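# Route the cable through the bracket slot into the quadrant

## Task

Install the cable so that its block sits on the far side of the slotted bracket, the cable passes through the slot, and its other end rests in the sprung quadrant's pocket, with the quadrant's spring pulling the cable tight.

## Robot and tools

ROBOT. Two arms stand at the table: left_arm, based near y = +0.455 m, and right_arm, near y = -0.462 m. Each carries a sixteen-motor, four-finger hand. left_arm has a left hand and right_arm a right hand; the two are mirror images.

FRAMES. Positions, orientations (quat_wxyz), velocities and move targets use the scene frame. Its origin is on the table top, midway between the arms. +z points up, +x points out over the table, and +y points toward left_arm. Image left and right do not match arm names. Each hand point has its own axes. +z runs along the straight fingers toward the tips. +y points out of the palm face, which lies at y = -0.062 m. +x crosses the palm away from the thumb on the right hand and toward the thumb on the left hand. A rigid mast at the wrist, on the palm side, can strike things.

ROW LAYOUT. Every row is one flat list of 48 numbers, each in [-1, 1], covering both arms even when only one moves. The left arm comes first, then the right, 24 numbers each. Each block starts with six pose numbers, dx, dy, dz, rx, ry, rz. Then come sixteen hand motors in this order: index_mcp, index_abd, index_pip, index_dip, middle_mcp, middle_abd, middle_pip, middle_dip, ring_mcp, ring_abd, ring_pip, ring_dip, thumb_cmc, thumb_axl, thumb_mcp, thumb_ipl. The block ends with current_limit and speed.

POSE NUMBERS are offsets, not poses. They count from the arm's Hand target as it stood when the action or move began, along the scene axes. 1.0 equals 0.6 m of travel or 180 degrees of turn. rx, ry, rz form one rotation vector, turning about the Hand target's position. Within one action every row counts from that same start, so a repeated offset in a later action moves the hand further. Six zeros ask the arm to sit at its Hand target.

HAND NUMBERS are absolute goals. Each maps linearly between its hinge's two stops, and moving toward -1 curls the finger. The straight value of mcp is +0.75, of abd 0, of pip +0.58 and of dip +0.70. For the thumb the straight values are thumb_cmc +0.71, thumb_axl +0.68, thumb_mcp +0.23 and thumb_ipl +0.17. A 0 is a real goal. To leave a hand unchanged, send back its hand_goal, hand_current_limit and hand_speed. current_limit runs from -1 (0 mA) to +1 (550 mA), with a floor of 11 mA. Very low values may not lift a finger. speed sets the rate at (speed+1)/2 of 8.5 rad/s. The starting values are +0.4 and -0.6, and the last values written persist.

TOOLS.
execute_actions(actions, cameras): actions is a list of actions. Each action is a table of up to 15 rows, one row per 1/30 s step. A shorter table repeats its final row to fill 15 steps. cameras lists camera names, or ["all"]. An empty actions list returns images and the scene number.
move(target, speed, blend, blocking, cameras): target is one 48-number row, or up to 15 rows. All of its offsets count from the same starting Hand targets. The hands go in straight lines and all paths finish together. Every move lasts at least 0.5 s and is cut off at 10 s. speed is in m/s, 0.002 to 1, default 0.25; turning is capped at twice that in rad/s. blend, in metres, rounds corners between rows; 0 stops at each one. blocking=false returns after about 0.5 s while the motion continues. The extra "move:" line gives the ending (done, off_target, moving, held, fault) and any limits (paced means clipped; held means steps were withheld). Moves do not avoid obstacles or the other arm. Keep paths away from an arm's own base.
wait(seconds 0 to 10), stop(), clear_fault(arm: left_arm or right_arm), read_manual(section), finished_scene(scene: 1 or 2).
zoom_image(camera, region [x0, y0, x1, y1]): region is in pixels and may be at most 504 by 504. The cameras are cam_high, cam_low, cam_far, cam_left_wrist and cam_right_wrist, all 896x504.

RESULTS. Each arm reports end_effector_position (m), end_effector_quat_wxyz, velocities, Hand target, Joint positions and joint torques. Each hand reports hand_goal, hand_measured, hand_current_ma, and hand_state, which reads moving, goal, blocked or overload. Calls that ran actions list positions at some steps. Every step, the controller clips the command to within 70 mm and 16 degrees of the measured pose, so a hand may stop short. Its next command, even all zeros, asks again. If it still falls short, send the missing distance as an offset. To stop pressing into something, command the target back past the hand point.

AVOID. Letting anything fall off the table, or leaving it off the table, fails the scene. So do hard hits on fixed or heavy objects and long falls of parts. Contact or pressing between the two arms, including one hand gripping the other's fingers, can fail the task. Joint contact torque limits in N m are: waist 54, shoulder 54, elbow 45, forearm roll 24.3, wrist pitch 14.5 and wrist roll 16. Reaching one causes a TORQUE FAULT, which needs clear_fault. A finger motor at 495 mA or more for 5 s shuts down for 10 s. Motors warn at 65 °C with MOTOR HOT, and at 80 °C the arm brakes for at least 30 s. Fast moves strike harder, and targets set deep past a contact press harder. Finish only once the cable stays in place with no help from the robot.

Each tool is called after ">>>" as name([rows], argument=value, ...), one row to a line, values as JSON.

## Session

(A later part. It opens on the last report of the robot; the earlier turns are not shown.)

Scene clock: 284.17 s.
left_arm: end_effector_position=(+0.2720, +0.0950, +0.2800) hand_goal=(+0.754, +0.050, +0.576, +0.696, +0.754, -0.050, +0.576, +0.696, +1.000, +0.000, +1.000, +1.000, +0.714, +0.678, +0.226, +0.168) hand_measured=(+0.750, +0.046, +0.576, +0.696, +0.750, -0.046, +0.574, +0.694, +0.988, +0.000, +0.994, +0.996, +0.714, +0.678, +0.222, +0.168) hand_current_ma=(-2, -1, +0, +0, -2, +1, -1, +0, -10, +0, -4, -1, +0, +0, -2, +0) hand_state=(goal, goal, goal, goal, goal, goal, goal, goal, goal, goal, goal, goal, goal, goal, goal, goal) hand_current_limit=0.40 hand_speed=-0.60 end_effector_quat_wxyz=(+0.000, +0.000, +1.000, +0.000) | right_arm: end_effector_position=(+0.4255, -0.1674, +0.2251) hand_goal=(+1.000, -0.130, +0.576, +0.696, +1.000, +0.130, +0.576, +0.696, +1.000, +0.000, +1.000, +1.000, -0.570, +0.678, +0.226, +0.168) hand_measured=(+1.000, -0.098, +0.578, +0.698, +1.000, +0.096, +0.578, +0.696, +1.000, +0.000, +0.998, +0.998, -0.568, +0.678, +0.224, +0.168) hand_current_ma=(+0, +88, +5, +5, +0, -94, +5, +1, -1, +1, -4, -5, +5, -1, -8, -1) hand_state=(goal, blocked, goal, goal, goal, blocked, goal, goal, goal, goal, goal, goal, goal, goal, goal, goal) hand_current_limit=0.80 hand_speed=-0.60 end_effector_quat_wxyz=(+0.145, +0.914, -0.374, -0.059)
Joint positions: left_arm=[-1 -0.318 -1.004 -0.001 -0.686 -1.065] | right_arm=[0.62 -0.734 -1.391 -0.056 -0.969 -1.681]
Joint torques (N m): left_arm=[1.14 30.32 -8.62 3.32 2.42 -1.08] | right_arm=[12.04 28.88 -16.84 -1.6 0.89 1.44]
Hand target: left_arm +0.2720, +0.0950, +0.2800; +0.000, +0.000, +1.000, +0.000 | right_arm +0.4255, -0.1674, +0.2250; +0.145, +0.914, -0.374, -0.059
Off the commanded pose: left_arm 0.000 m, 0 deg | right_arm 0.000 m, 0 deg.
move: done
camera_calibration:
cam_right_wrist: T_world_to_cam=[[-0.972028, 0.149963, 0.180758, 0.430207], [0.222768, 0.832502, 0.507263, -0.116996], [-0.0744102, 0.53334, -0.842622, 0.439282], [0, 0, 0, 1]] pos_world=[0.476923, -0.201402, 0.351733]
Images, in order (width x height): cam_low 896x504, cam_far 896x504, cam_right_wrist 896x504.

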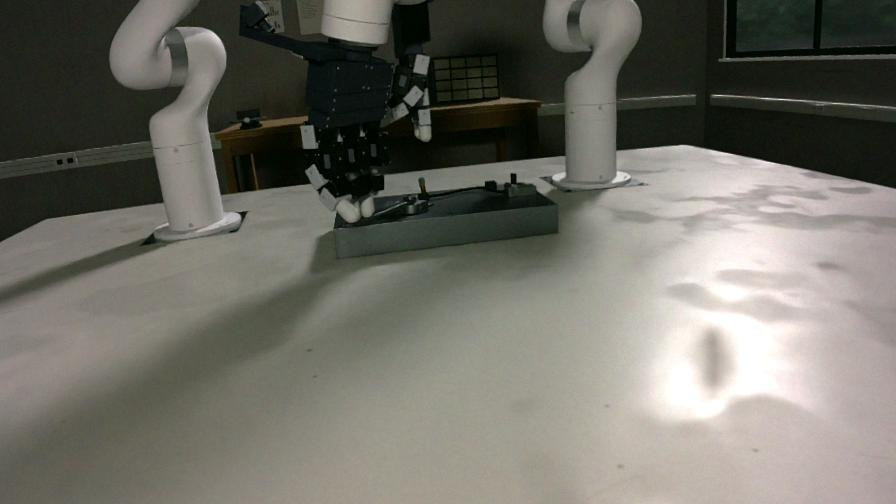

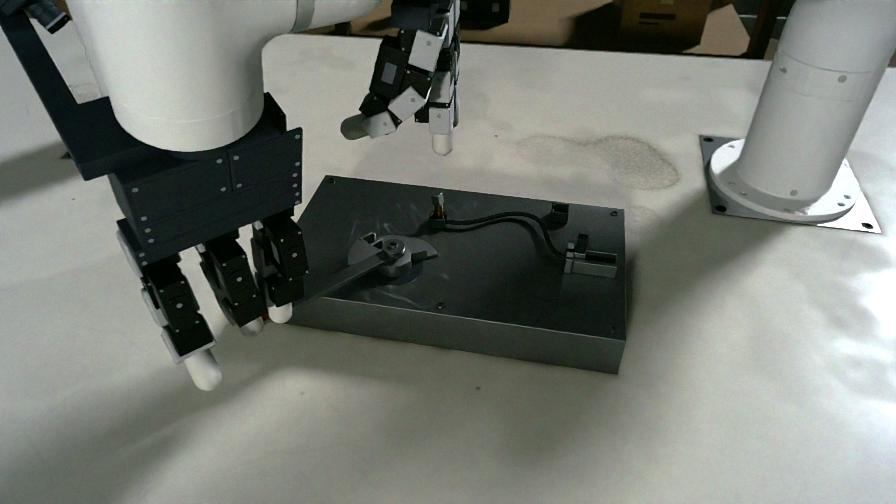

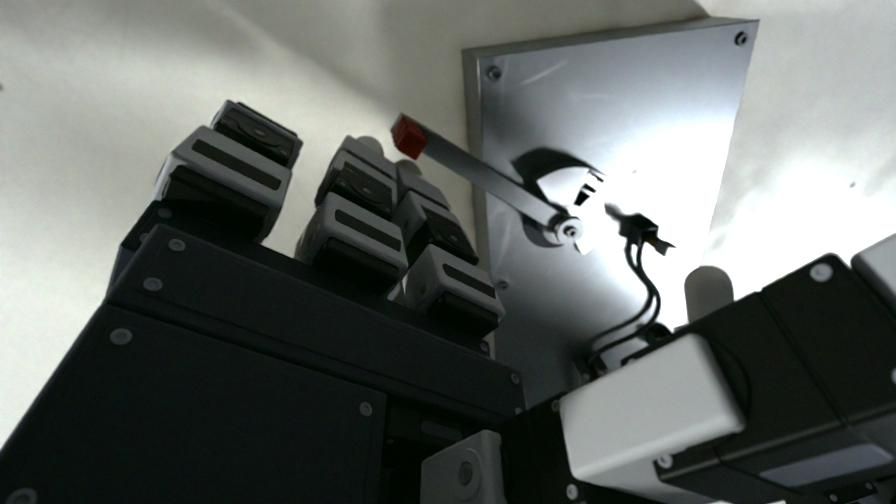

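>>> move([
  [0,0,0,0,0,0,0.754,0.05,0.576,0.696,0.754,-0.05,0.576,0.696,1,0,1,1,0.714,0.678,0.226,0.168,0.4,-0.6,-0.0267,-0.0208,0,0,0,0,1,-0.35,0.576,0.696,1,0.35,0.576,0.696,1,0,1,1,-0.571,0.678,0.226,0.168,0.8,-0.6],
  [0,0,0,0,0,0,0.754,0.05,0.576,0.696,0.754,-0.05,0.576,0.696,1,0,1,1,0.714,0.678,0.226,0.168,0.4,-0.6,-0.0612,-0.0308,0,0,0,-0.0422,1,-0.35,0.576,0.696,1,0.35,0.576,0.696,1,0,1,1,-0.571,0.678,0.226,0.168,0.8,-0.6],
  [0,0,0,0,0,0,0.754,0.05,0.576,0.696,0.754,-0.05,0.576,0.696,1,0,1,1,0.714,0.678,0.226,0.168,0.4,-0.6,-0.0985,-0.0365,0,0,0,-0.0867,1,-0.35,0.576,0.696,1,0.35,0.576,0.696,1,0,1,1,-0.571,0.678,0.226,0.168,0.8,-0.6],
  [0,0,0,0,0,0,0.754,0.05,0.576,0.696,0.754,-0.05,0.576,0.696,1,0,1,1,0.714,0.678,0.226,0.168,0.4,-0.6,-0.1363,-0.0368,0,0,0,-0.1311,1,-0.35,0.576,0.696,1,0.35,0.576,0.696,1,0,1,1,-0.571,0.678,0.226,0.168,0.8,-0.6],
], speed=0.05, blend=0.004, cameras=["cam_low","cam_far","cam_right_wrist"])

>>> zoom_image(camera="cam_right_wrist", region=[320, 50, 620, 280])

>>> zoom_image(camera="cam_low", region=[300, 130, 440, 240])

Scene clock: 291.97 s.
left_arm: end_effector_position=(+0.2720, +0.0950, +0.2800) hand_goal=(+0.754, +0.050, +0.576, +0.696, +0.754, -0.050, +0.576, +0.696, +1.000, +0.000, +1.000, +1.000, +0.714, +0.678, +0.226, +0.168) hand_measured=(+0.750, +0.046, +0.576, +0.696, +0.750, -0.046, +0.574, +0.694, +0.988, +0.000, +0.994, +0.996, +0.714, +0.678, +0.222, +0.168) hand_current_ma=(-2, -1, +0, +0, -2, +1, -1, +0, -10, +0, -4, -1, +0, +0, -2, +0) hand_state=(goal, goal, goal, goal, goal, goal, goal, goal, goal, goal, goal, goal, goal, goal, goal, goal) hand_current_limit=0.40 hand_speed=-0.60 end_effector_quat_wxyz=(+0.000, +0.000, +1.000, +0.000) | right_arm: end_effector_position=(+0.3437, -0.1895, +0.2250) hand_goal=(+1.000, -0.350, +0.576, +0.696, +1.000, +0.350, +0.576, +0.696, +1.000, +0.000, +1.000, +1.000, -0.570, +0.678, +0.226, +0.168) hand_measured=(+1.000, -0.106, +0.598, +0.706, +1.000, +0.102, +0.594, +0.704, +1.000, +0.000, +0.998, +0.998, -0.568, +0.678, +0.224, +0.168) hand_current_ma=(+0, +495, +66, +25, +0, -495, +55, +20, -1, +1, -4, -5, +5, -1, -8, -1) hand_state=(goal, blocked, blocked, goal, goal, blocked, goal, goal, goal, goal, goal, goal, goal, goal, goal, goal) hand_current_limit=0.80 hand_speed=-0.60 end_effector_quat_wxyz=(+0.130, +0.819, -0.553, -0.088)
Joint positions: left_arm=[-1 -0.318 -1.004 -0.001 -0.686 -1.065] | right_arm=[0.568 -0.547 -1.084 0.087 -0.847 -1.427]
Joint torques (N m): left_arm=[-6.21 29.67 -8.61 2.83 2.38 -0.95] | right_arm=[-13.7 45.57 -5.35 1.82 -0.05 1.68]
Hand target: left_arm +0.2720, +0.0950, +0.2800; +0.000, +0.000, +1.000, +0.000 | right_arm +0.3437, -0.1895, +0.2250; +0.130, +0.819, -0.553, -0.088
Off the commanded pose: left_arm 0.000 m, 0 deg | right_arm 0.000 m, 0 deg.
move: done
camera_calibration:
cam_right_wrist: T_world_to_cam=[[-0.830789, 0.526418, 0.180761, 0.376844], [0.537313, 0.673816, 0.507215, -0.2186], [0.145207, 0.518514, -0.842649, 0.36667], [0, 0, 0, 1]] pos_world=[0.377291, -0.241205, 0.351733]
Images, in order (width x height): cam_low 896x504, cam_far 896x504, cam_right_wrist 896x504.

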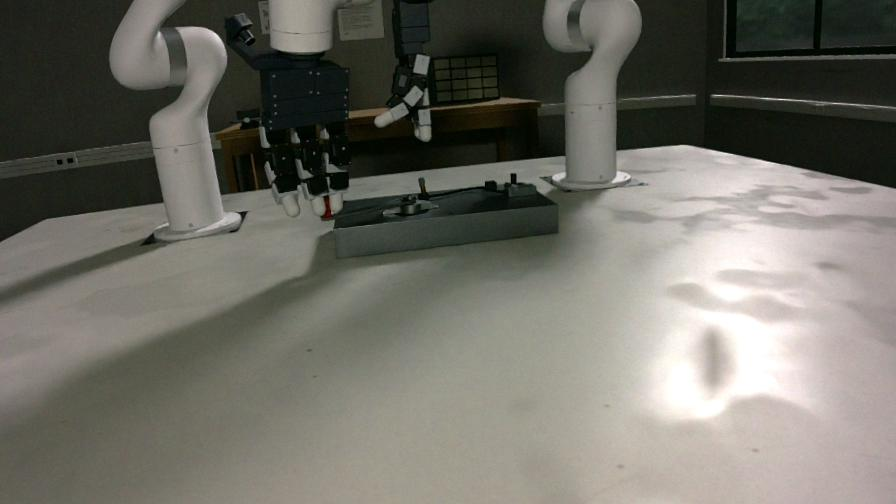

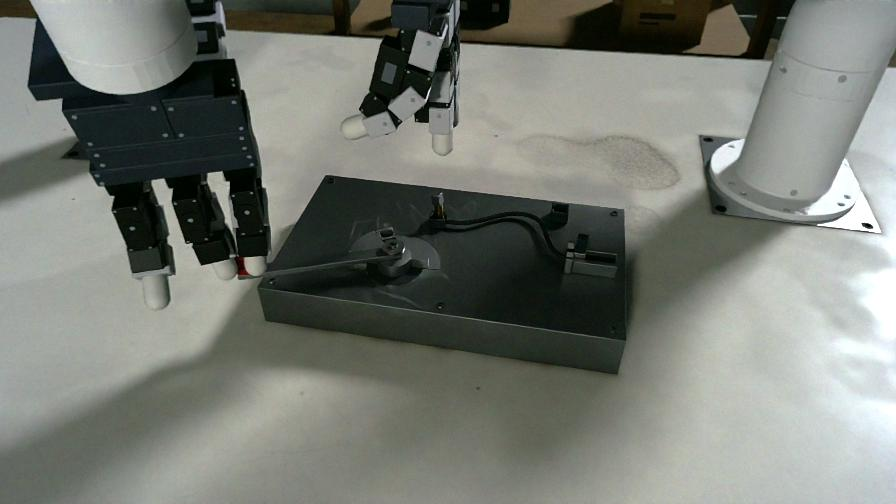

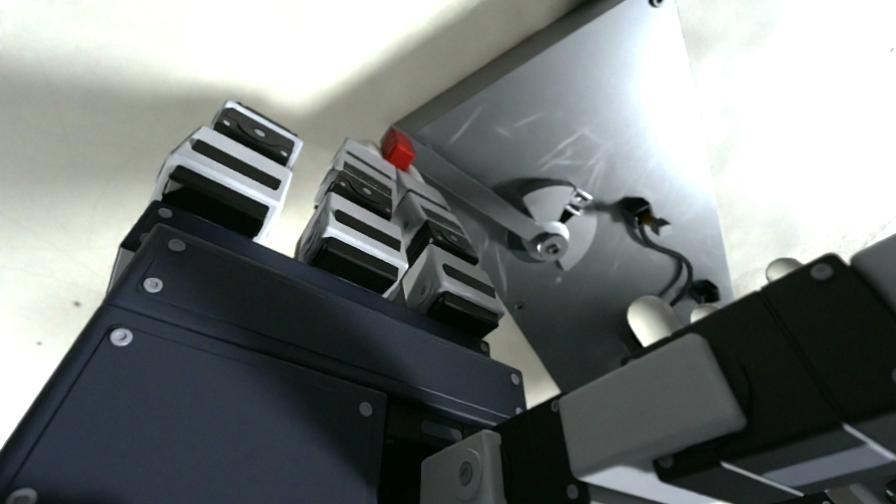

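Scaled by 1.680 from the camera's 896x504 image, which has a finer 1280x720 frame.

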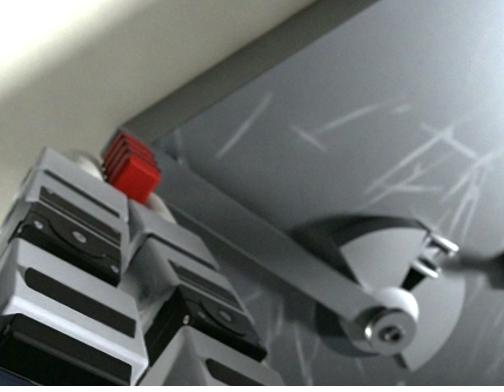

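Scaled by 3.600 from the camera's 896x504 image, which has a finer 1280x720 frame.

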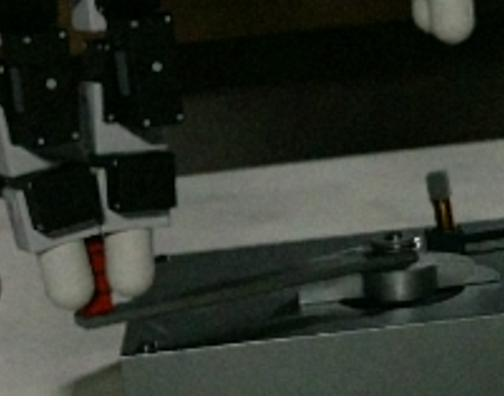

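>>> move([
  [0,0,0,0,0,0,0.754,0.05,0.576,0.696,0.754,-0.05,0.576,0.696,1,0,1,1,0.714,0.678,0.226,0.168,0.4,-0.6,-0.0375,0.005,0,0,0,-0.0444,1,-0.3,0.576,0.696,1,0.3,0.576,0.696,1,0,1,1,-0.571,0.678,0.226,0.168,0.6,-0.6],
  [0,0,0,0,0,0,0.754,0.05,0.576,0.696,0.754,-0.05,0.576,0.696,1,0,1,1,0.714,0.678,0.226,0.168,0.4,-0.6,-0.074,0.015,0,0,0,-0.0889,1,-0.3,0.576,0.696,1,0.3,0.576,0.696,1,0,1,1,-0.571,0.678,0.226,0.168,0.6,-0.6],
], speed=0.05, blend=0.004, cameras=["cam_low","cam_far","cam_right_wrist"])

>>> zoom_image(camera="cam_right_wrist", region=[320, 50, 620, 280])

>>> zoom_image(camera="cam_low", region=[300, 130, 440, 240])

Scene clock: 296.53 s.
left_arm: end_effector_position=(+0.2720, +0.0950, +0.2800) hand_goal=(+0.754, +0.050, +0.576, +0.696, +0.754, -0.050, +0.576, +0.696, +1.000, +0.000, +1.000, +1.000, +0.714, +0.678, +0.226, +0.168) hand_measured=(+0.750, +0.046, +0.576, +0.696, +0.750, -0.046, +0.574, +0.694, +0.988, +0.000, +0.994, +0.996, +0.714, +0.678, +0.222, +0.168) hand_current_ma=(-2, -1, +0, +0, -2, +1, -1, +0, -10, +0, -4, -1, +0, +0, -2, +0) hand_state=(goal, goal, goal, goal, goal, goal, goal, goal, goal, goal, goal, goal, goal, goal, goal, goal) hand_current_limit=0.40 hand_speed=-0.60 end_effector_quat_wxyz=(+0.000, +0.000, +1.000, +0.000) | right_arm: end_effector_position=(+0.2994, -0.1805, +0.2250) hand_goal=(+1.000, -0.300, +0.576, +0.696, +1.000, +0.300, +0.576, +0.696, +1.000, +0.000, +1.000, +1.000, -0.570, +0.678, +0.226, +0.168) hand_measured=(+1.000, -0.102, +0.598, +0.706, +1.000, +0.106, +0.594, +0.704, +1.000, +0.000, +0.998, +0.998, -0.568, +0.678, +0.224, +0.168) hand_current_ma=(+0, +440, +68, +25, +0, -440, +55, +20, -1, +1, -4, -5, +5, -1, -8, -1) hand_state=(goal, blocked, blocked, goal, goal, blocked, goal, goal, goal, goal, goal, goal, goal, goal, goal, goal) hand_current_limit=0.60 hand_speed=-0.60 end_effector_quat_wxyz=(+0.116, +0.734, -0.661, -0.105)
Joint positions: left_arm=[-1 -0.318 -1.004 -0.001 -0.686 -1.065] | right_arm=[0.559 -0.444 -0.925 0.207 -0.772 -1.259]
Joint torques (N m): left_arm=[-7.84 29.27 -8.7 3.05 2.37 -1.01] | right_arm=[-10.58 40.38 -4.56 1.67 -0.26 1.33]
Hand target: left_arm +0.2720, +0.0950, +0.2800; +0.000, +0.000, +1.000, +0.000 | right_arm +0.2993, -0.1805, +0.2250; +0.116, +0.734, -0.661, -0.105
Off the commanded pose: left_arm 0.000 m, 0 deg | right_arm 0.000 m, 0 deg.
move: done
camera_calibration:
cam_right_wrist: T_world_to_cam=[[-0.653511, 0.735015, 0.180763, 0.319822], [0.702225, 0.499618, 0.50721, -0.281599], [0.282494, 0.458404, -0.842652, 0.316519], [0, 0, 0, 1]] pos_world=[0.317338, -0.239476, 0.351733]
Images, in order (width x height): cam_low 896x504, cam_far 896x504, cam_right_wrist 896x504.

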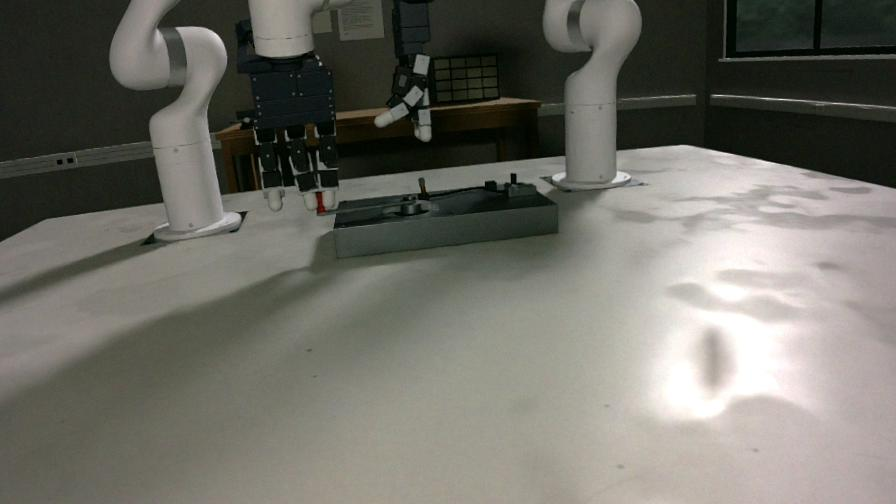

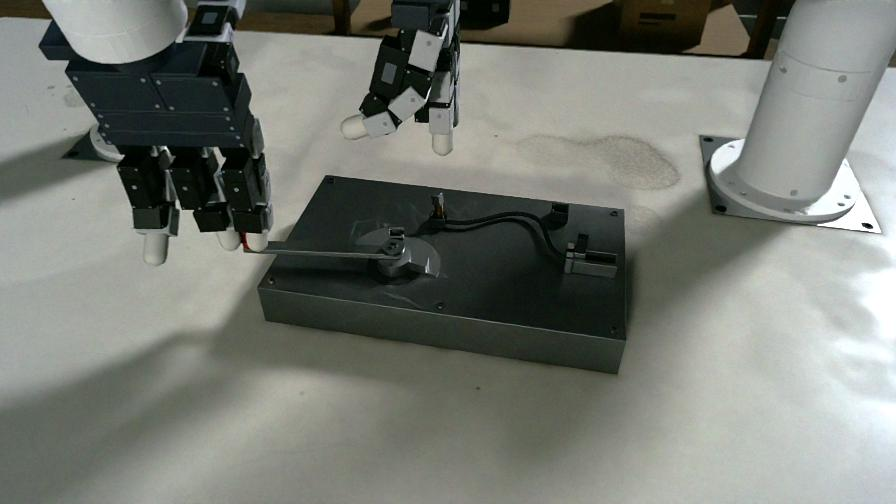

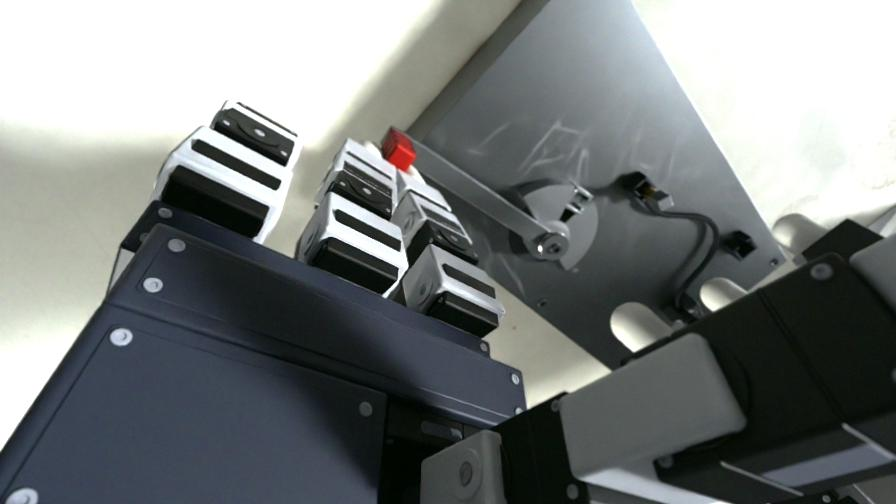

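Scaled by 1.680 from the camera's 896x504 image, which has a finer 1280x720 frame.

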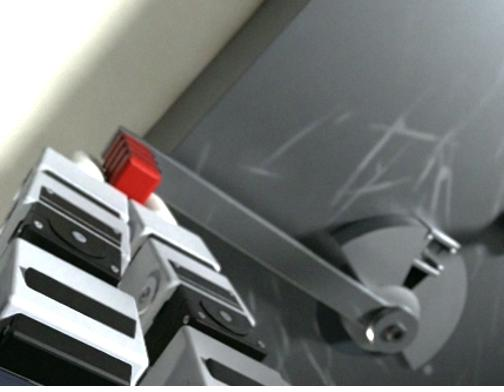

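Scaled by 3.600 from the camera's 896x504 image, which has a finer 1280x720 frame.

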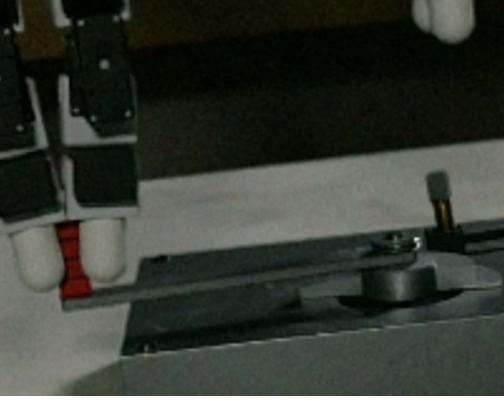

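>>> move([
  [0,0,0,0,0,0,0.754,0.05,0.576,0.696,0.754,-0.05,0.576,0.696,1,0,1,1,0.714,0.678,0.226,0.168,0.4,-0.6,-0.0348,0.015,0,0,0,-0.0444,1,-0.3,0.576,0.696,1,0.3,0.576,0.696,1,0,1,1,-0.571,0.678,0.226,0.168,0.6,-0.6],
  [0,0,0,0,0,0,0.754,0.05,0.576,0.696,0.754,-0.05,0.576,0.696,1,0,1,1,0.714,0.678,0.226,0.168,0.4,-0.6,-0.067,0.0348,0,0,0,-0.0889,1,-0.3,0.576,0.696,1,0.3,0.576,0.696,1,0,1,1,-0.571,0.678,0.226,0.168,0.6,-0.6],
  [0,0,0,0,0,0,0.754,0.05,0.576,0.696,0.754,-0.05,0.576,0.696,1,0,1,1,0.714,0.678,0.226,0.168,0.4,-0.6,-0.0893,0.0525,0,0,0,-0.1222,1,-0.3,0.576,0.696,1,0.3,0.576,0.696,1,0,1,1,-0.571,0.678,0.226,0.168,0.6,-0.6],
], speed=0.05, blend=[0.004,0.004,0], cameras=["cam_low","cam_far","cam_right_wrist","cam_left_wrist"])

>>> zoom_image(camera="cam_right_wrist", region=[480, 130, 780, 330])

>>> zoom_image(camera="cam_left_wrist", region=[400, 0, 620, 130])

>>> zoom_image(camera="cam_far", region=[340, 180, 460, 300])

Scene clock: 301.97 s.
left_arm: end_effector_position=(+0.2720, +0.0950, +0.2800) hand_goal=(+0.754, +0.050, +0.576, +0.696, +0.754, -0.050, +0.576, +0.696, +1.000, +0.000, +1.000, +1.000, +0.714, +0.678, +0.226, +0.168) hand_measured=(+0.750, +0.046, +0.576, +0.696, +0.750, -0.046, +0.574, +0.694, +0.988, +0.000, +0.994, +0.996, +0.714, +0.678, +0.222, +0.168) hand_current_ma=(-2, -1, +0, +0, -2, +1, -1, +0, -10, +0, -4, -1, +0, +0, -2, +0) hand_state=(goal, goal, goal, goal, goal, goal, goal, goal, goal, goal, goal, goal, goal, goal, goal, goal) hand_current_limit=0.40 hand_speed=-0.60 end_effector_quat_wxyz=(+0.000, +0.000, +1.000, +0.000) | right_arm: end_effector_position=(+0.2458, -0.1490, +0.2250) hand_goal=(+1.000, -0.300, +0.576, +0.696, +1.000, +0.300, +0.576, +0.696, +1.000, +0.000, +1.000, +1.000, -0.570, +0.678, +0.226, +0.168) hand_measured=(+1.002, -0.100, +0.674, +0.728, +1.002, +0.106, +0.660, +0.736, +1.000, +0.000, +0.998, +0.998, -0.568, +0.678, +0.224, +0.168) hand_current_ma=(+3, +440, +393, +107, +2, -440, +327, +133, -1, +1, -4, -5, +5, -1, -8, -1) hand_state=(goal, blocked, blocked, blocked, goal, blocked, blocked, blocked, goal, goal, goal, goal, goal, goal, goal, goal) hand_current_limit=0.60 hand_speed=-0.60 end_effector_quat_wxyz=(-0.094, -0.594, +0.789, +0.125)
Joint positions: left_arm=[-1 -0.318 -1.004 -0.001 -0.686 -1.065] | right_arm=[0.598 -0.307 -0.727 0.408 -0.659 -1.02]
Joint torques (N m): left_arm=[-8.18 29.14 -8.4 3.26 2.37 -0.82] | right_arm=[16.72 32.1 -0.24 2.23 -2.79 1.26]
Hand target: left_arm +0.2720, +0.0950, +0.2800; +0.000, +0.000, +1.000, +0.000 | right_arm +0.2457, -0.1490, +0.2250; -0.094, -0.594, +0.789, +0.125
Off the commanded pose: left_arm 0.000 m, 0 deg | right_arm 0.000 m, 0 deg.
move: done
camera_calibration:
cam_left_wrist: T_world_to_cam=[[0.795342, -0.604054, 0.0504848, -0.214765], [-0.446446, -0.52741, 0.722859, -0.0721927], [-0.41002, -0.597459, -0.689149, 0.483294], [0, 0, 0, 1]] pos_world=[0.336742, 0.120944, 0.396089]
cam_right_wrist: T_world_to_cam=[[-0.330635, 0.926283, 0.180777, 0.210841], [0.838233, 0.200213, 0.507228, -0.337771], [0.433643, 0.319241, -0.842638, 0.259329], [0, 0, 0, 1]] pos_world=[0.240386, -0.210461, 0.351733]
Images, in order (width x height): cam_low 896x504, cam_far 896x504, cam_left_wrist 896x504, cam_right_wrist 896x504.

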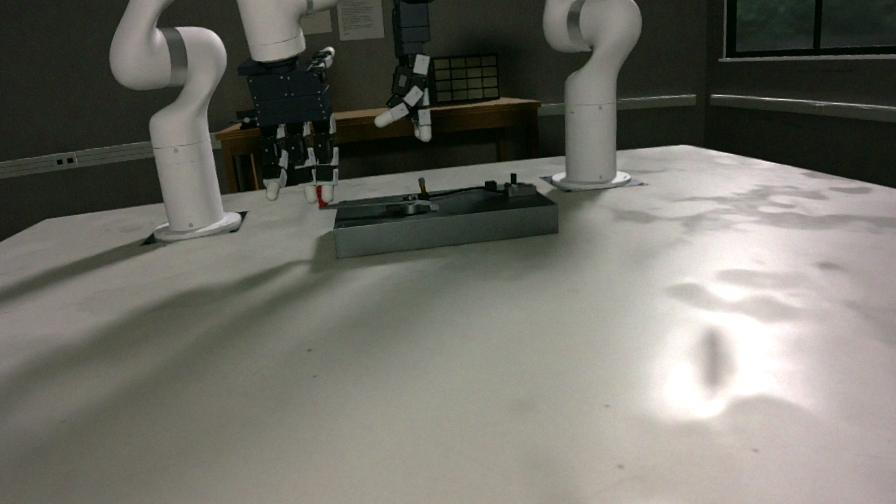

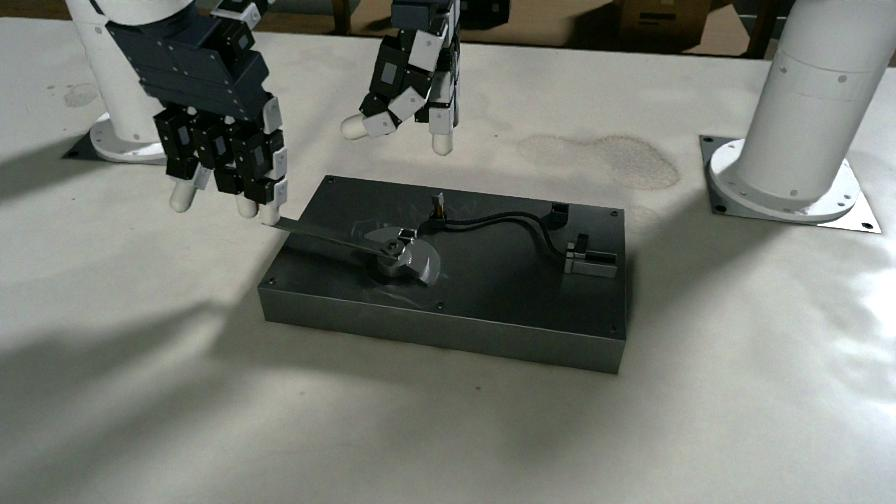

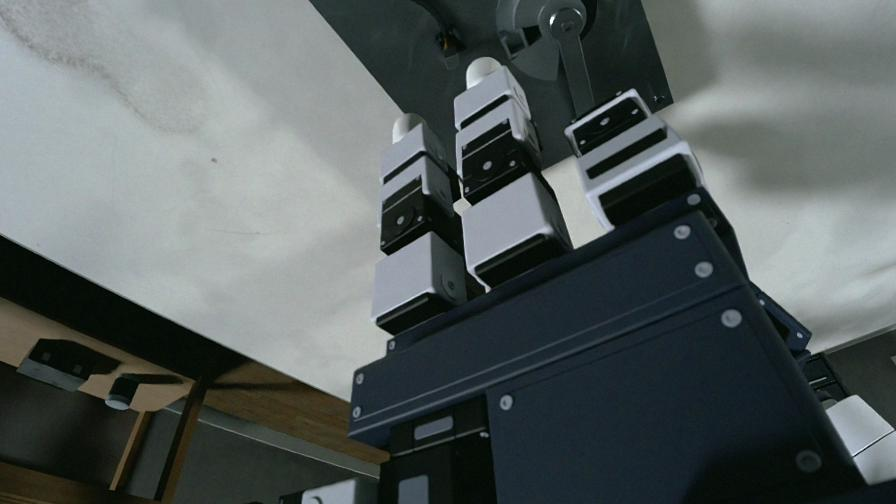

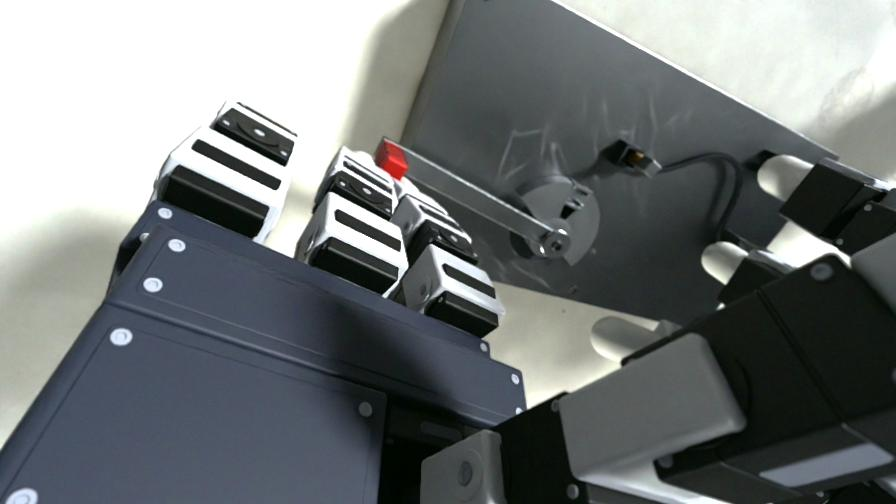

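Scaled by 1.680 from the camera's 896x504 image, which has a finer 1280x720 frame.

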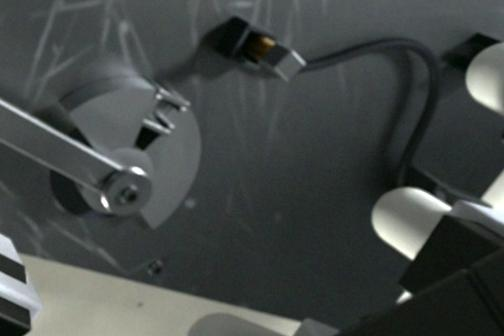

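Scaled by 2.291 from the camera's 896x504 image, which has a finer 1280x720 frame.

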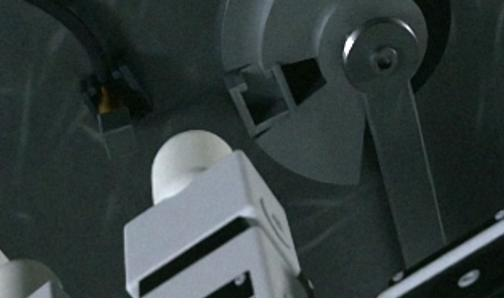

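Scaled by 4.200 from the camera's 896x504 image, which has a finer 1280x720 frame.

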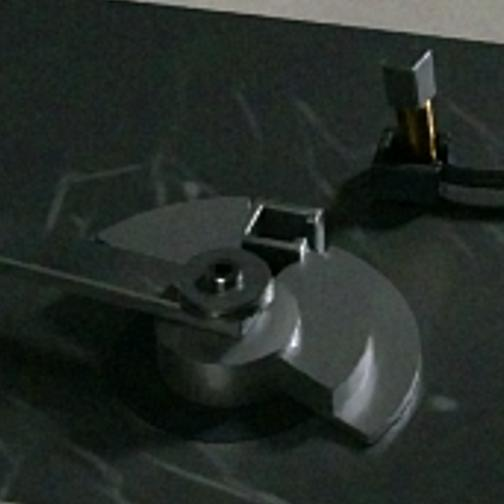

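>>> move(target=[-0.0008,-0.0175,-0.05,0,0,0,0.754,0.06,0.576,0.696,0.754,-0.06,0.576,0.696,1,0,1,1,0.714,0.678,0.226,0.168,0.4,-0.6,0.009,-0.0077,0,0,0,0.0139,1,-0.3,0.576,0.696,1,0.3,0.576,0.696,1,0,1,1,-0.571,0.678,0.226,0.168,0.5,-0.6], speed=0.08, cameras=["cam_low","cam_far","cam_right_wrist","cam_left_wrist"])

>>> zoom_image(camera="cam_left_wrist", region=[400, 0, 550, 130])

>>> zoom_image(camera="cam_right_wrist", region=[580, 110, 700, 210])

>>> zoom_image(camera="cam_low", region=[380, 120, 460, 220])

Scene clock: 305.47 s.
left_arm: end_effector_position=(+0.2716, +0.0845, +0.2501) hand_goal=(+0.754, +0.060, +0.576, +0.696, +0.754, -0.060, +0.576, +0.696, +1.000, +0.000, +1.000, +1.000, +0.714, +0.678, +0.226, +0.168) hand_measured=(+0.750, +0.056, +0.576, +0.696, +0.750, -0.056, +0.574, +0.694, +0.988, +0.000, +0.994, +0.996, +0.714, +0.678, +0.222, +0.168) hand_current_ma=(-2, -1, +0, +0, -2, +1, -1, +0, -10, +0, -4, -1, +0, +0, -2, +0) hand_state=(goal, goal, goal, goal, goal, goal, goal, goal, goal, goal, goal, goal, goal, goal, goal, goal) hand_current_limit=0.40 hand_speed=-0.60 end_effector_quat_wxyz=(+0.000, +0.000, +1.000, +0.000) | right_arm: end_effector_position=(+0.2511, -0.1536, +0.2250) hand_goal=(+1.000, -0.300, +0.576, +0.696, +1.000, +0.300, +0.576, +0.696, +1.000, +0.000, +1.000, +1.000, -0.570, +0.678, +0.226, +0.168) hand_measured=(+1.000, -0.098, +0.632, +0.720, +1.000, +0.106, +0.618, +0.720, +1.000, +0.000, +0.998, +0.998, -0.568, +0.678, +0.224, +0.168) hand_current_ma=(+1, +413, +201, +74, +1, -412, +145, +73, -1, +1, -4, -5, +5, -1, -8, -1) hand_state=(goal, blocked, blocked, blocked, goal, blocked, blocked, blocked, goal, goal, goal, goal, goal, goal, goal, goal) hand_current_limit=0.50 hand_speed=-0.60 end_effector_quat_wxyz=(-0.097, -0.611, +0.776, +0.123)
Joint positions: left_arm=[-1.011 -0.38 -1.01 -0.001 -0.629 -1.076] | right_arm=[0.59 -0.322 -0.747 0.383 -0.673 -1.048]
Joint torques (N m): left_arm=[-12.74 11.16 -18.79 -0.91 2.45 -1] | right_arm=[-11.06 14.43 -14.25 -1.08 -2.4 -1.4]
Hand target: left_arm +0.2715, +0.0845, +0.2500; +0.000, +0.000, +1.000, +0.000 | right_arm +0.2511, -0.1536, +0.2250; -0.097, -0.611, +0.776, +0.123
Off the commanded pose: left_arm 0.000 m, 0 deg | right_arm 0.000 m, 0 deg.
move: done
camera_calibration:
cam_left_wrist: T_world_to_cam=[[0.795342, -0.604054, 0.0504848, -0.2192], [-0.446446, -0.52741, 0.722859, -0.0563402], [-0.41002, -0.597459, -0.689149, 0.456211], [0, 0, 0, 1]] pos_world=[0.336242, 0.110444, 0.366189]
cam_right_wrist: T_world_to_cam=[[-0.370552, 0.911055, 0.180749, 0.224501], [0.828749, 0.236446, 0.507216, -0.333394], [0.419365, 0.337745, -0.842651, 0.264888], [0, 0, 0, 1]] pos_world=[0.248404, -0.215168, 0.351733]
Images, in order (width x height): cam_low 896x504, cam_far 896x504, cam_left_wrist 896x504, cam_right_wrist 896x504.

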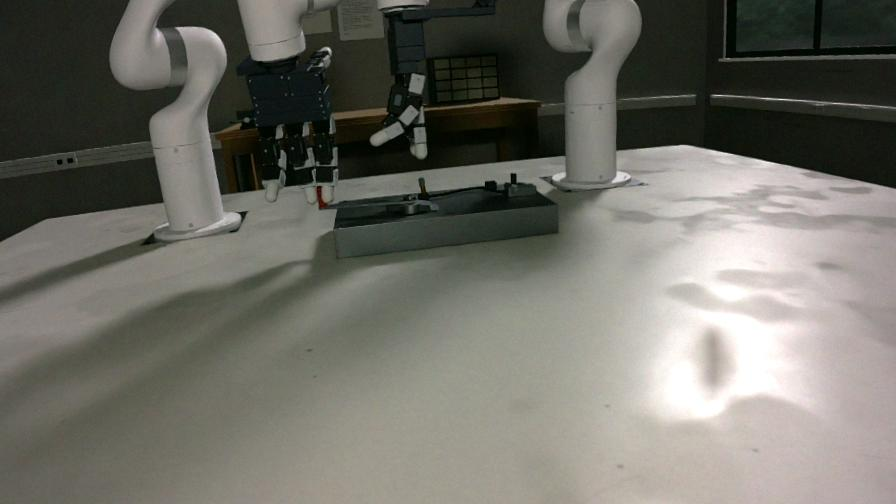

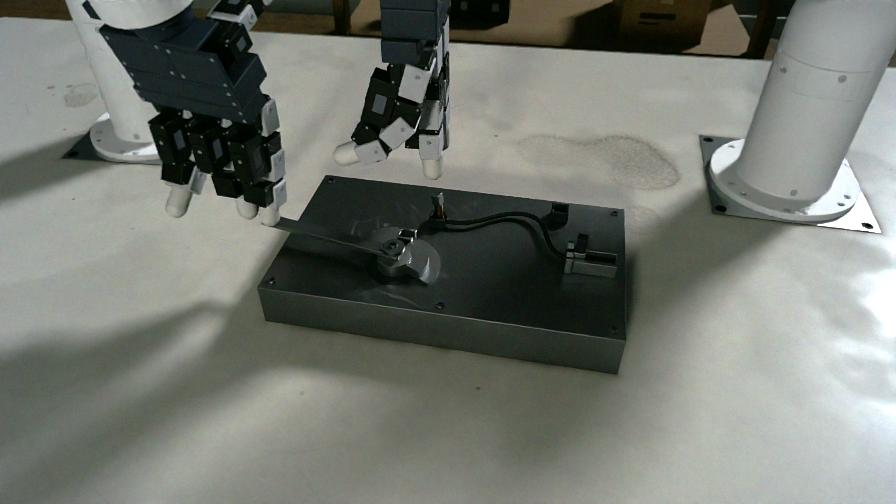

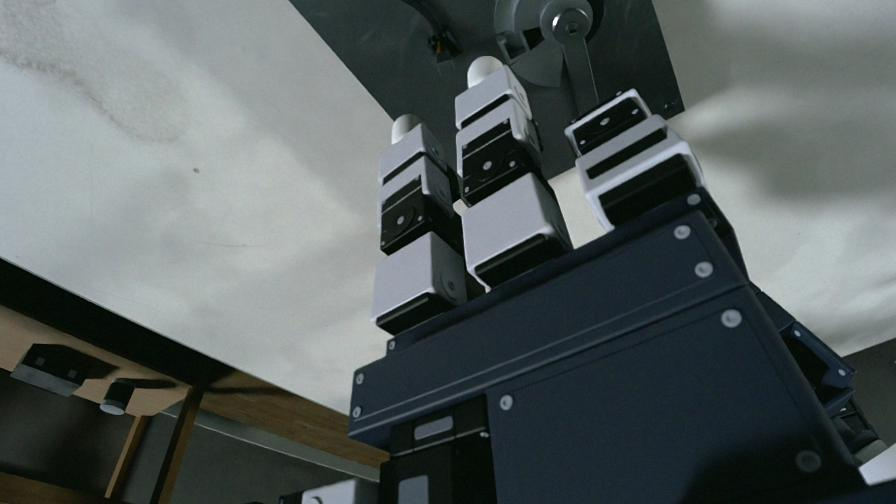

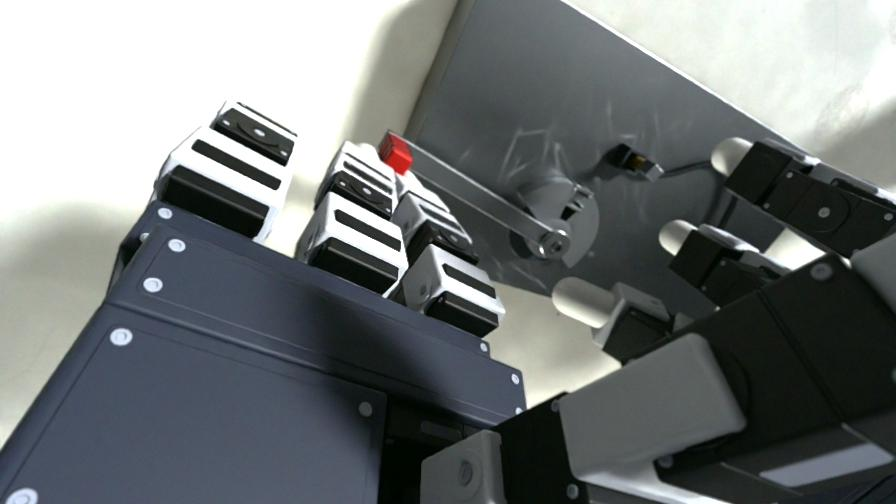

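Scaled by 3.360 from the camera's 896x504 image, which has a finer 1280x720 frame.

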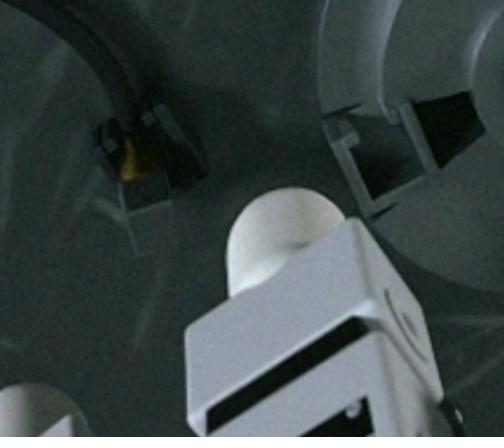

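Scaled by 4.200 from the camera's 896x504 image, which has a finer 1280x720 frame.

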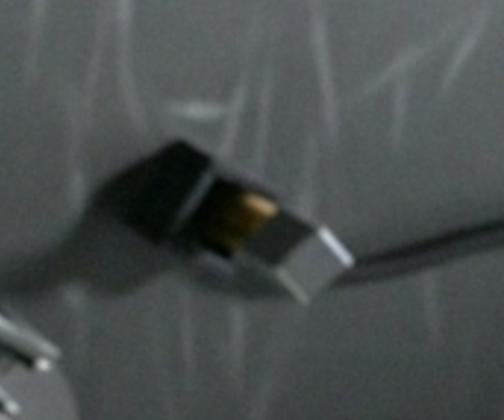

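Scaled by 5.040 from the camera's 896x504 image, which has a finer 1280x720 frame.

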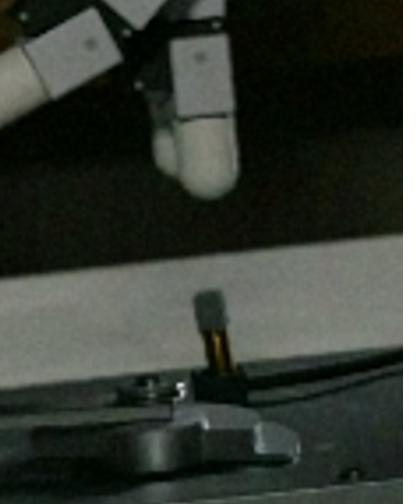

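>>> execute_actions(actions=[], cameras=["all"])

Scene clock: 308.13 s.
left_arm: end_effector_position=(+0.2715, +0.0845, +0.2500) hand_goal=(+0.754, +0.060, +0.576, +0.696, +0.754, -0.060, +0.576, +0.696, +1.000, +0.000, +1.000, +1.000, +0.714, +0.678, +0.226, +0.168) hand_measured=(+0.750, +0.056, +0.576, +0.696, +0.750, -0.056, +0.574, +0.694, +0.988, +0.000, +0.994, +0.996, +0.714, +0.678, +0.222, +0.168) hand_current_ma=(-2, -1, +0, +0, -2, +1, -1, +0, -10, +0, -4, -1, +0, +0, -2, +0) hand_state=(goal, goal, goal, goal, goal, goal, goal, goal, goal, goal, goal, goal, goal, goal, goal, goal) hand_current_limit=0.40 hand_speed=-0.60 end_effector_quat_wxyz=(+0.000, +0.000, +1.000, +0.000) | right_arm: end_effector_position=(+0.2511, -0.1536, +0.2250) hand_goal=(+1.000, -0.300, +0.576, +0.696, +1.000, +0.300, +0.576, +0.696, +1.000, +0.000, +1.000, +1.000, -0.570, +0.678, +0.226, +0.168) hand_measured=(+1.000, -0.098, +0.632, +0.720, +1.000, +0.106, +0.618, +0.720, +1.000, +0.000, +0.998, +0.998, -0.568, +0.678, +0.224, +0.168) hand_current_ma=(+1, +412, +201, +74, +1, -412, +145, +73, -1, +1, -4, -5, +5, -1, -8, -1) hand_state=(goal, blocked, blocked, blocked, goal, blocked, blocked, blocked, goal, goal, goal, goal, goal, goal, goal, goal) hand_current_limit=0.50 hand_speed=-0.60 end_effector_quat_wxyz=(-0.097, -0.611, +0.776, +0.123)
Joint positions: left_arm=[-1.011 -0.38 -1.01 -0.001 -0.629 -1.076] | right_arm=[0.59 -0.322 -0.747 0.383 -0.673 -1.048]
Joint velocities: within noise
Joint torques (N m): left_arm=[-13.42 10.65 -19.1 -1.54 2.43 -1.02] | right_arm=[-11.44 15.04 -14.31 -1.24 -2.3 -1.4]
Motor temperatures (°C): left_arm=[30 26 33 29 38 36] | right_arm=[25 25 32 30 33 34]
Hand target: left_arm +0.2715, +0.0845, +0.2500; +0.000, +0.000, +1.000, +0.000 | right_arm +0.2511, -0.1536, +0.2250; -0.097, -0.611, +0.776, +0.123
Off the commanded pose: left_arm 0.000 m, 0 deg | right_arm 0.000 m, 0 deg.
camera_calibration:
cam_left_wrist: T_world_to_cam=[[0.795342, -0.604054, 0.0504848, -0.219195], [-0.446446, -0.52741, 0.722859, -0.056268], [-0.41002, -0.597459, -0.689149, 0.456142], [0, 0, 0, 1]] pos_world=[0.336242, 0.110444, 0.366089]
cam_right_wrist: T_world_to_cam=[[-0.370559, 0.911049, 0.180765, 0.224496], [0.828728, 0.236429, 0.507259, -0.333407], [0.4194, 0.337774, -0.842622, 0.264875], [0, 0, 0, 1]] pos_world=[0.248404, -0.215168, 0.351733]

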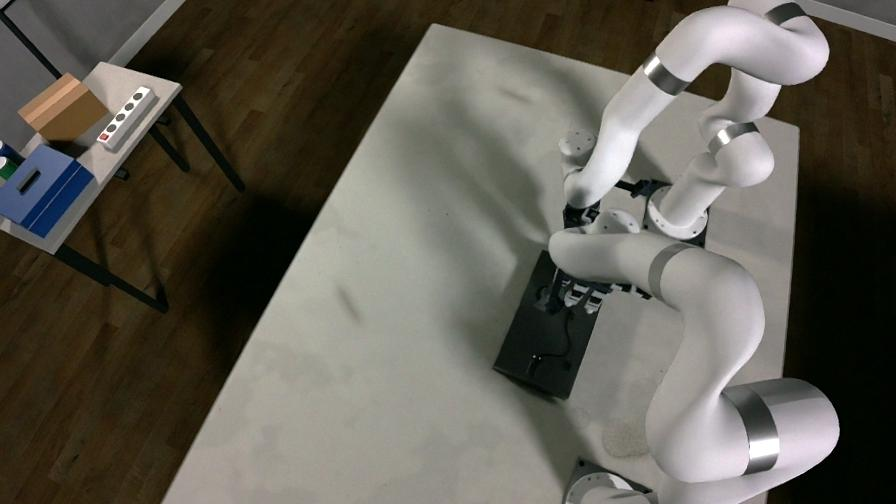

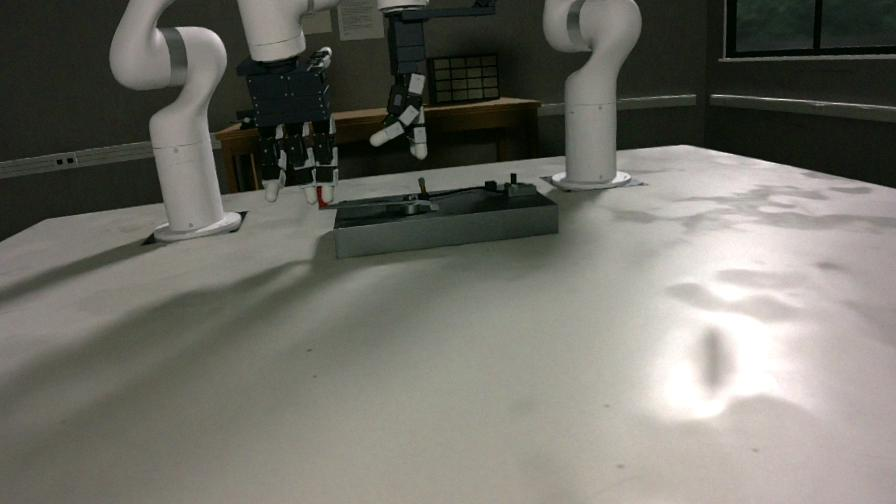

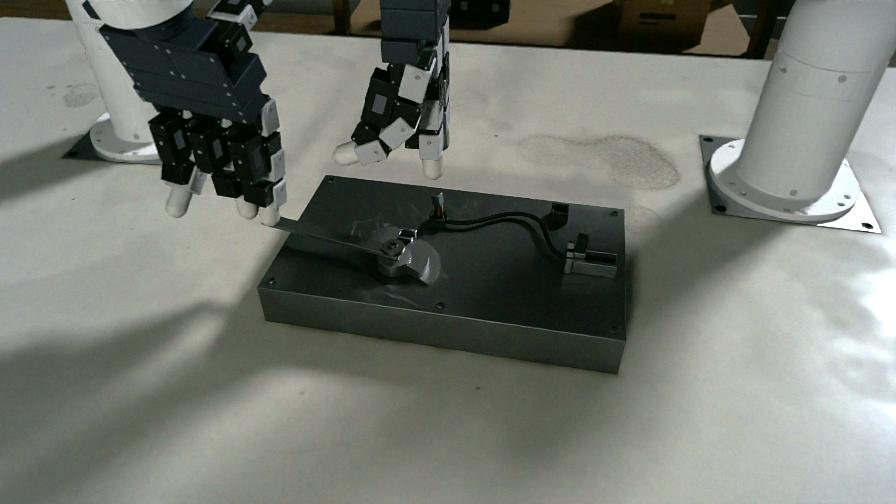

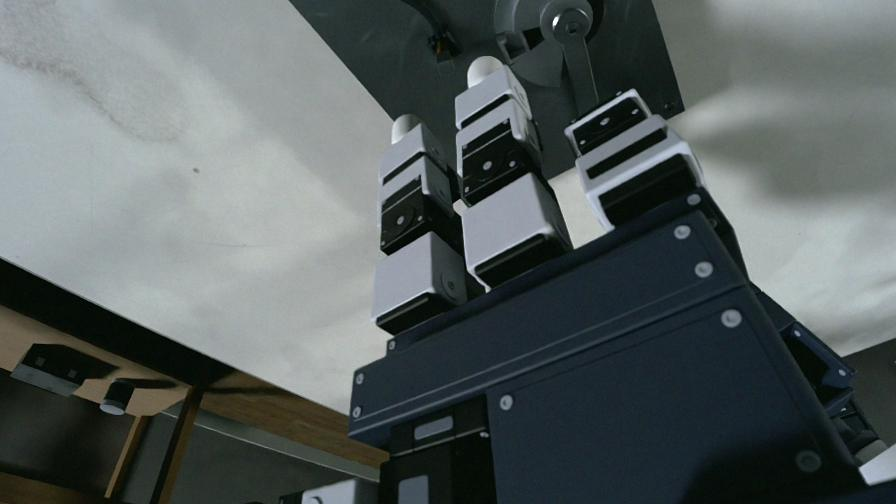

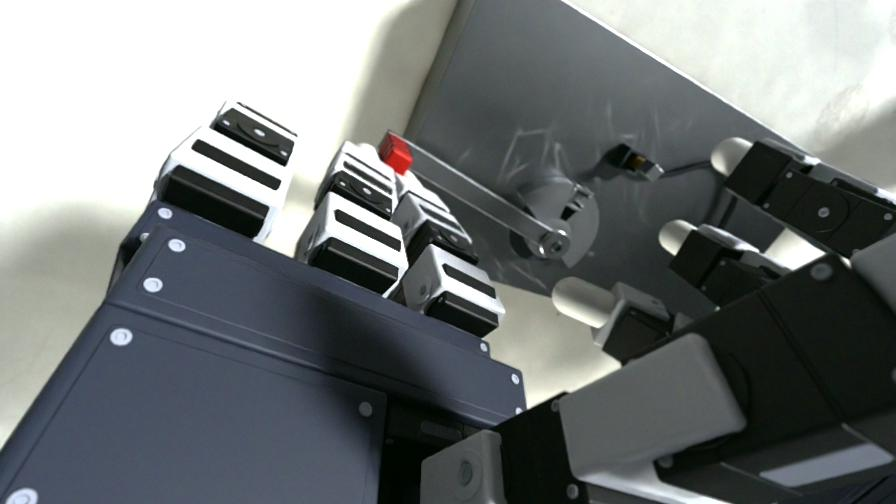

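>>> zoom_image(camera="cam_far", region=[340, 170, 500, 310])

>>> zoom_image(camera="cam_left_wrist", region=[380, 0, 620, 120])

>>> zoom_image(camera="cam_right_wrist", region=[480, 100, 720, 280])

Scaled by 3.150 from the camera's 896x504 image, which has a finer 1280x720 frame.

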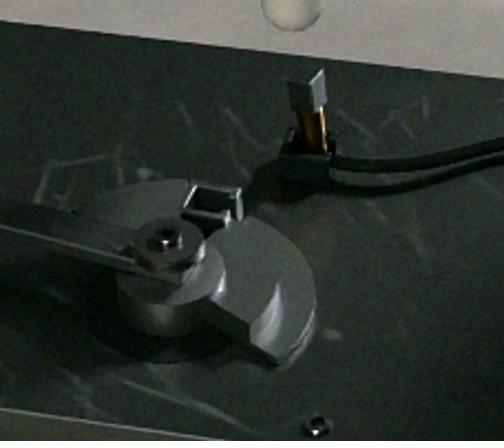

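Scaled by 2.100 from the camera's 896x504 image, which has a finer 1280x720 frame.

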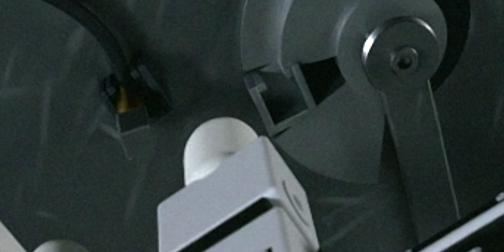

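Scaled by 2.100 from the camera's 896x504 image, which has a finer 1280x720 frame.

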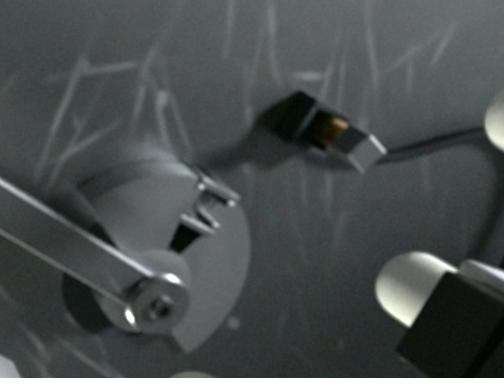

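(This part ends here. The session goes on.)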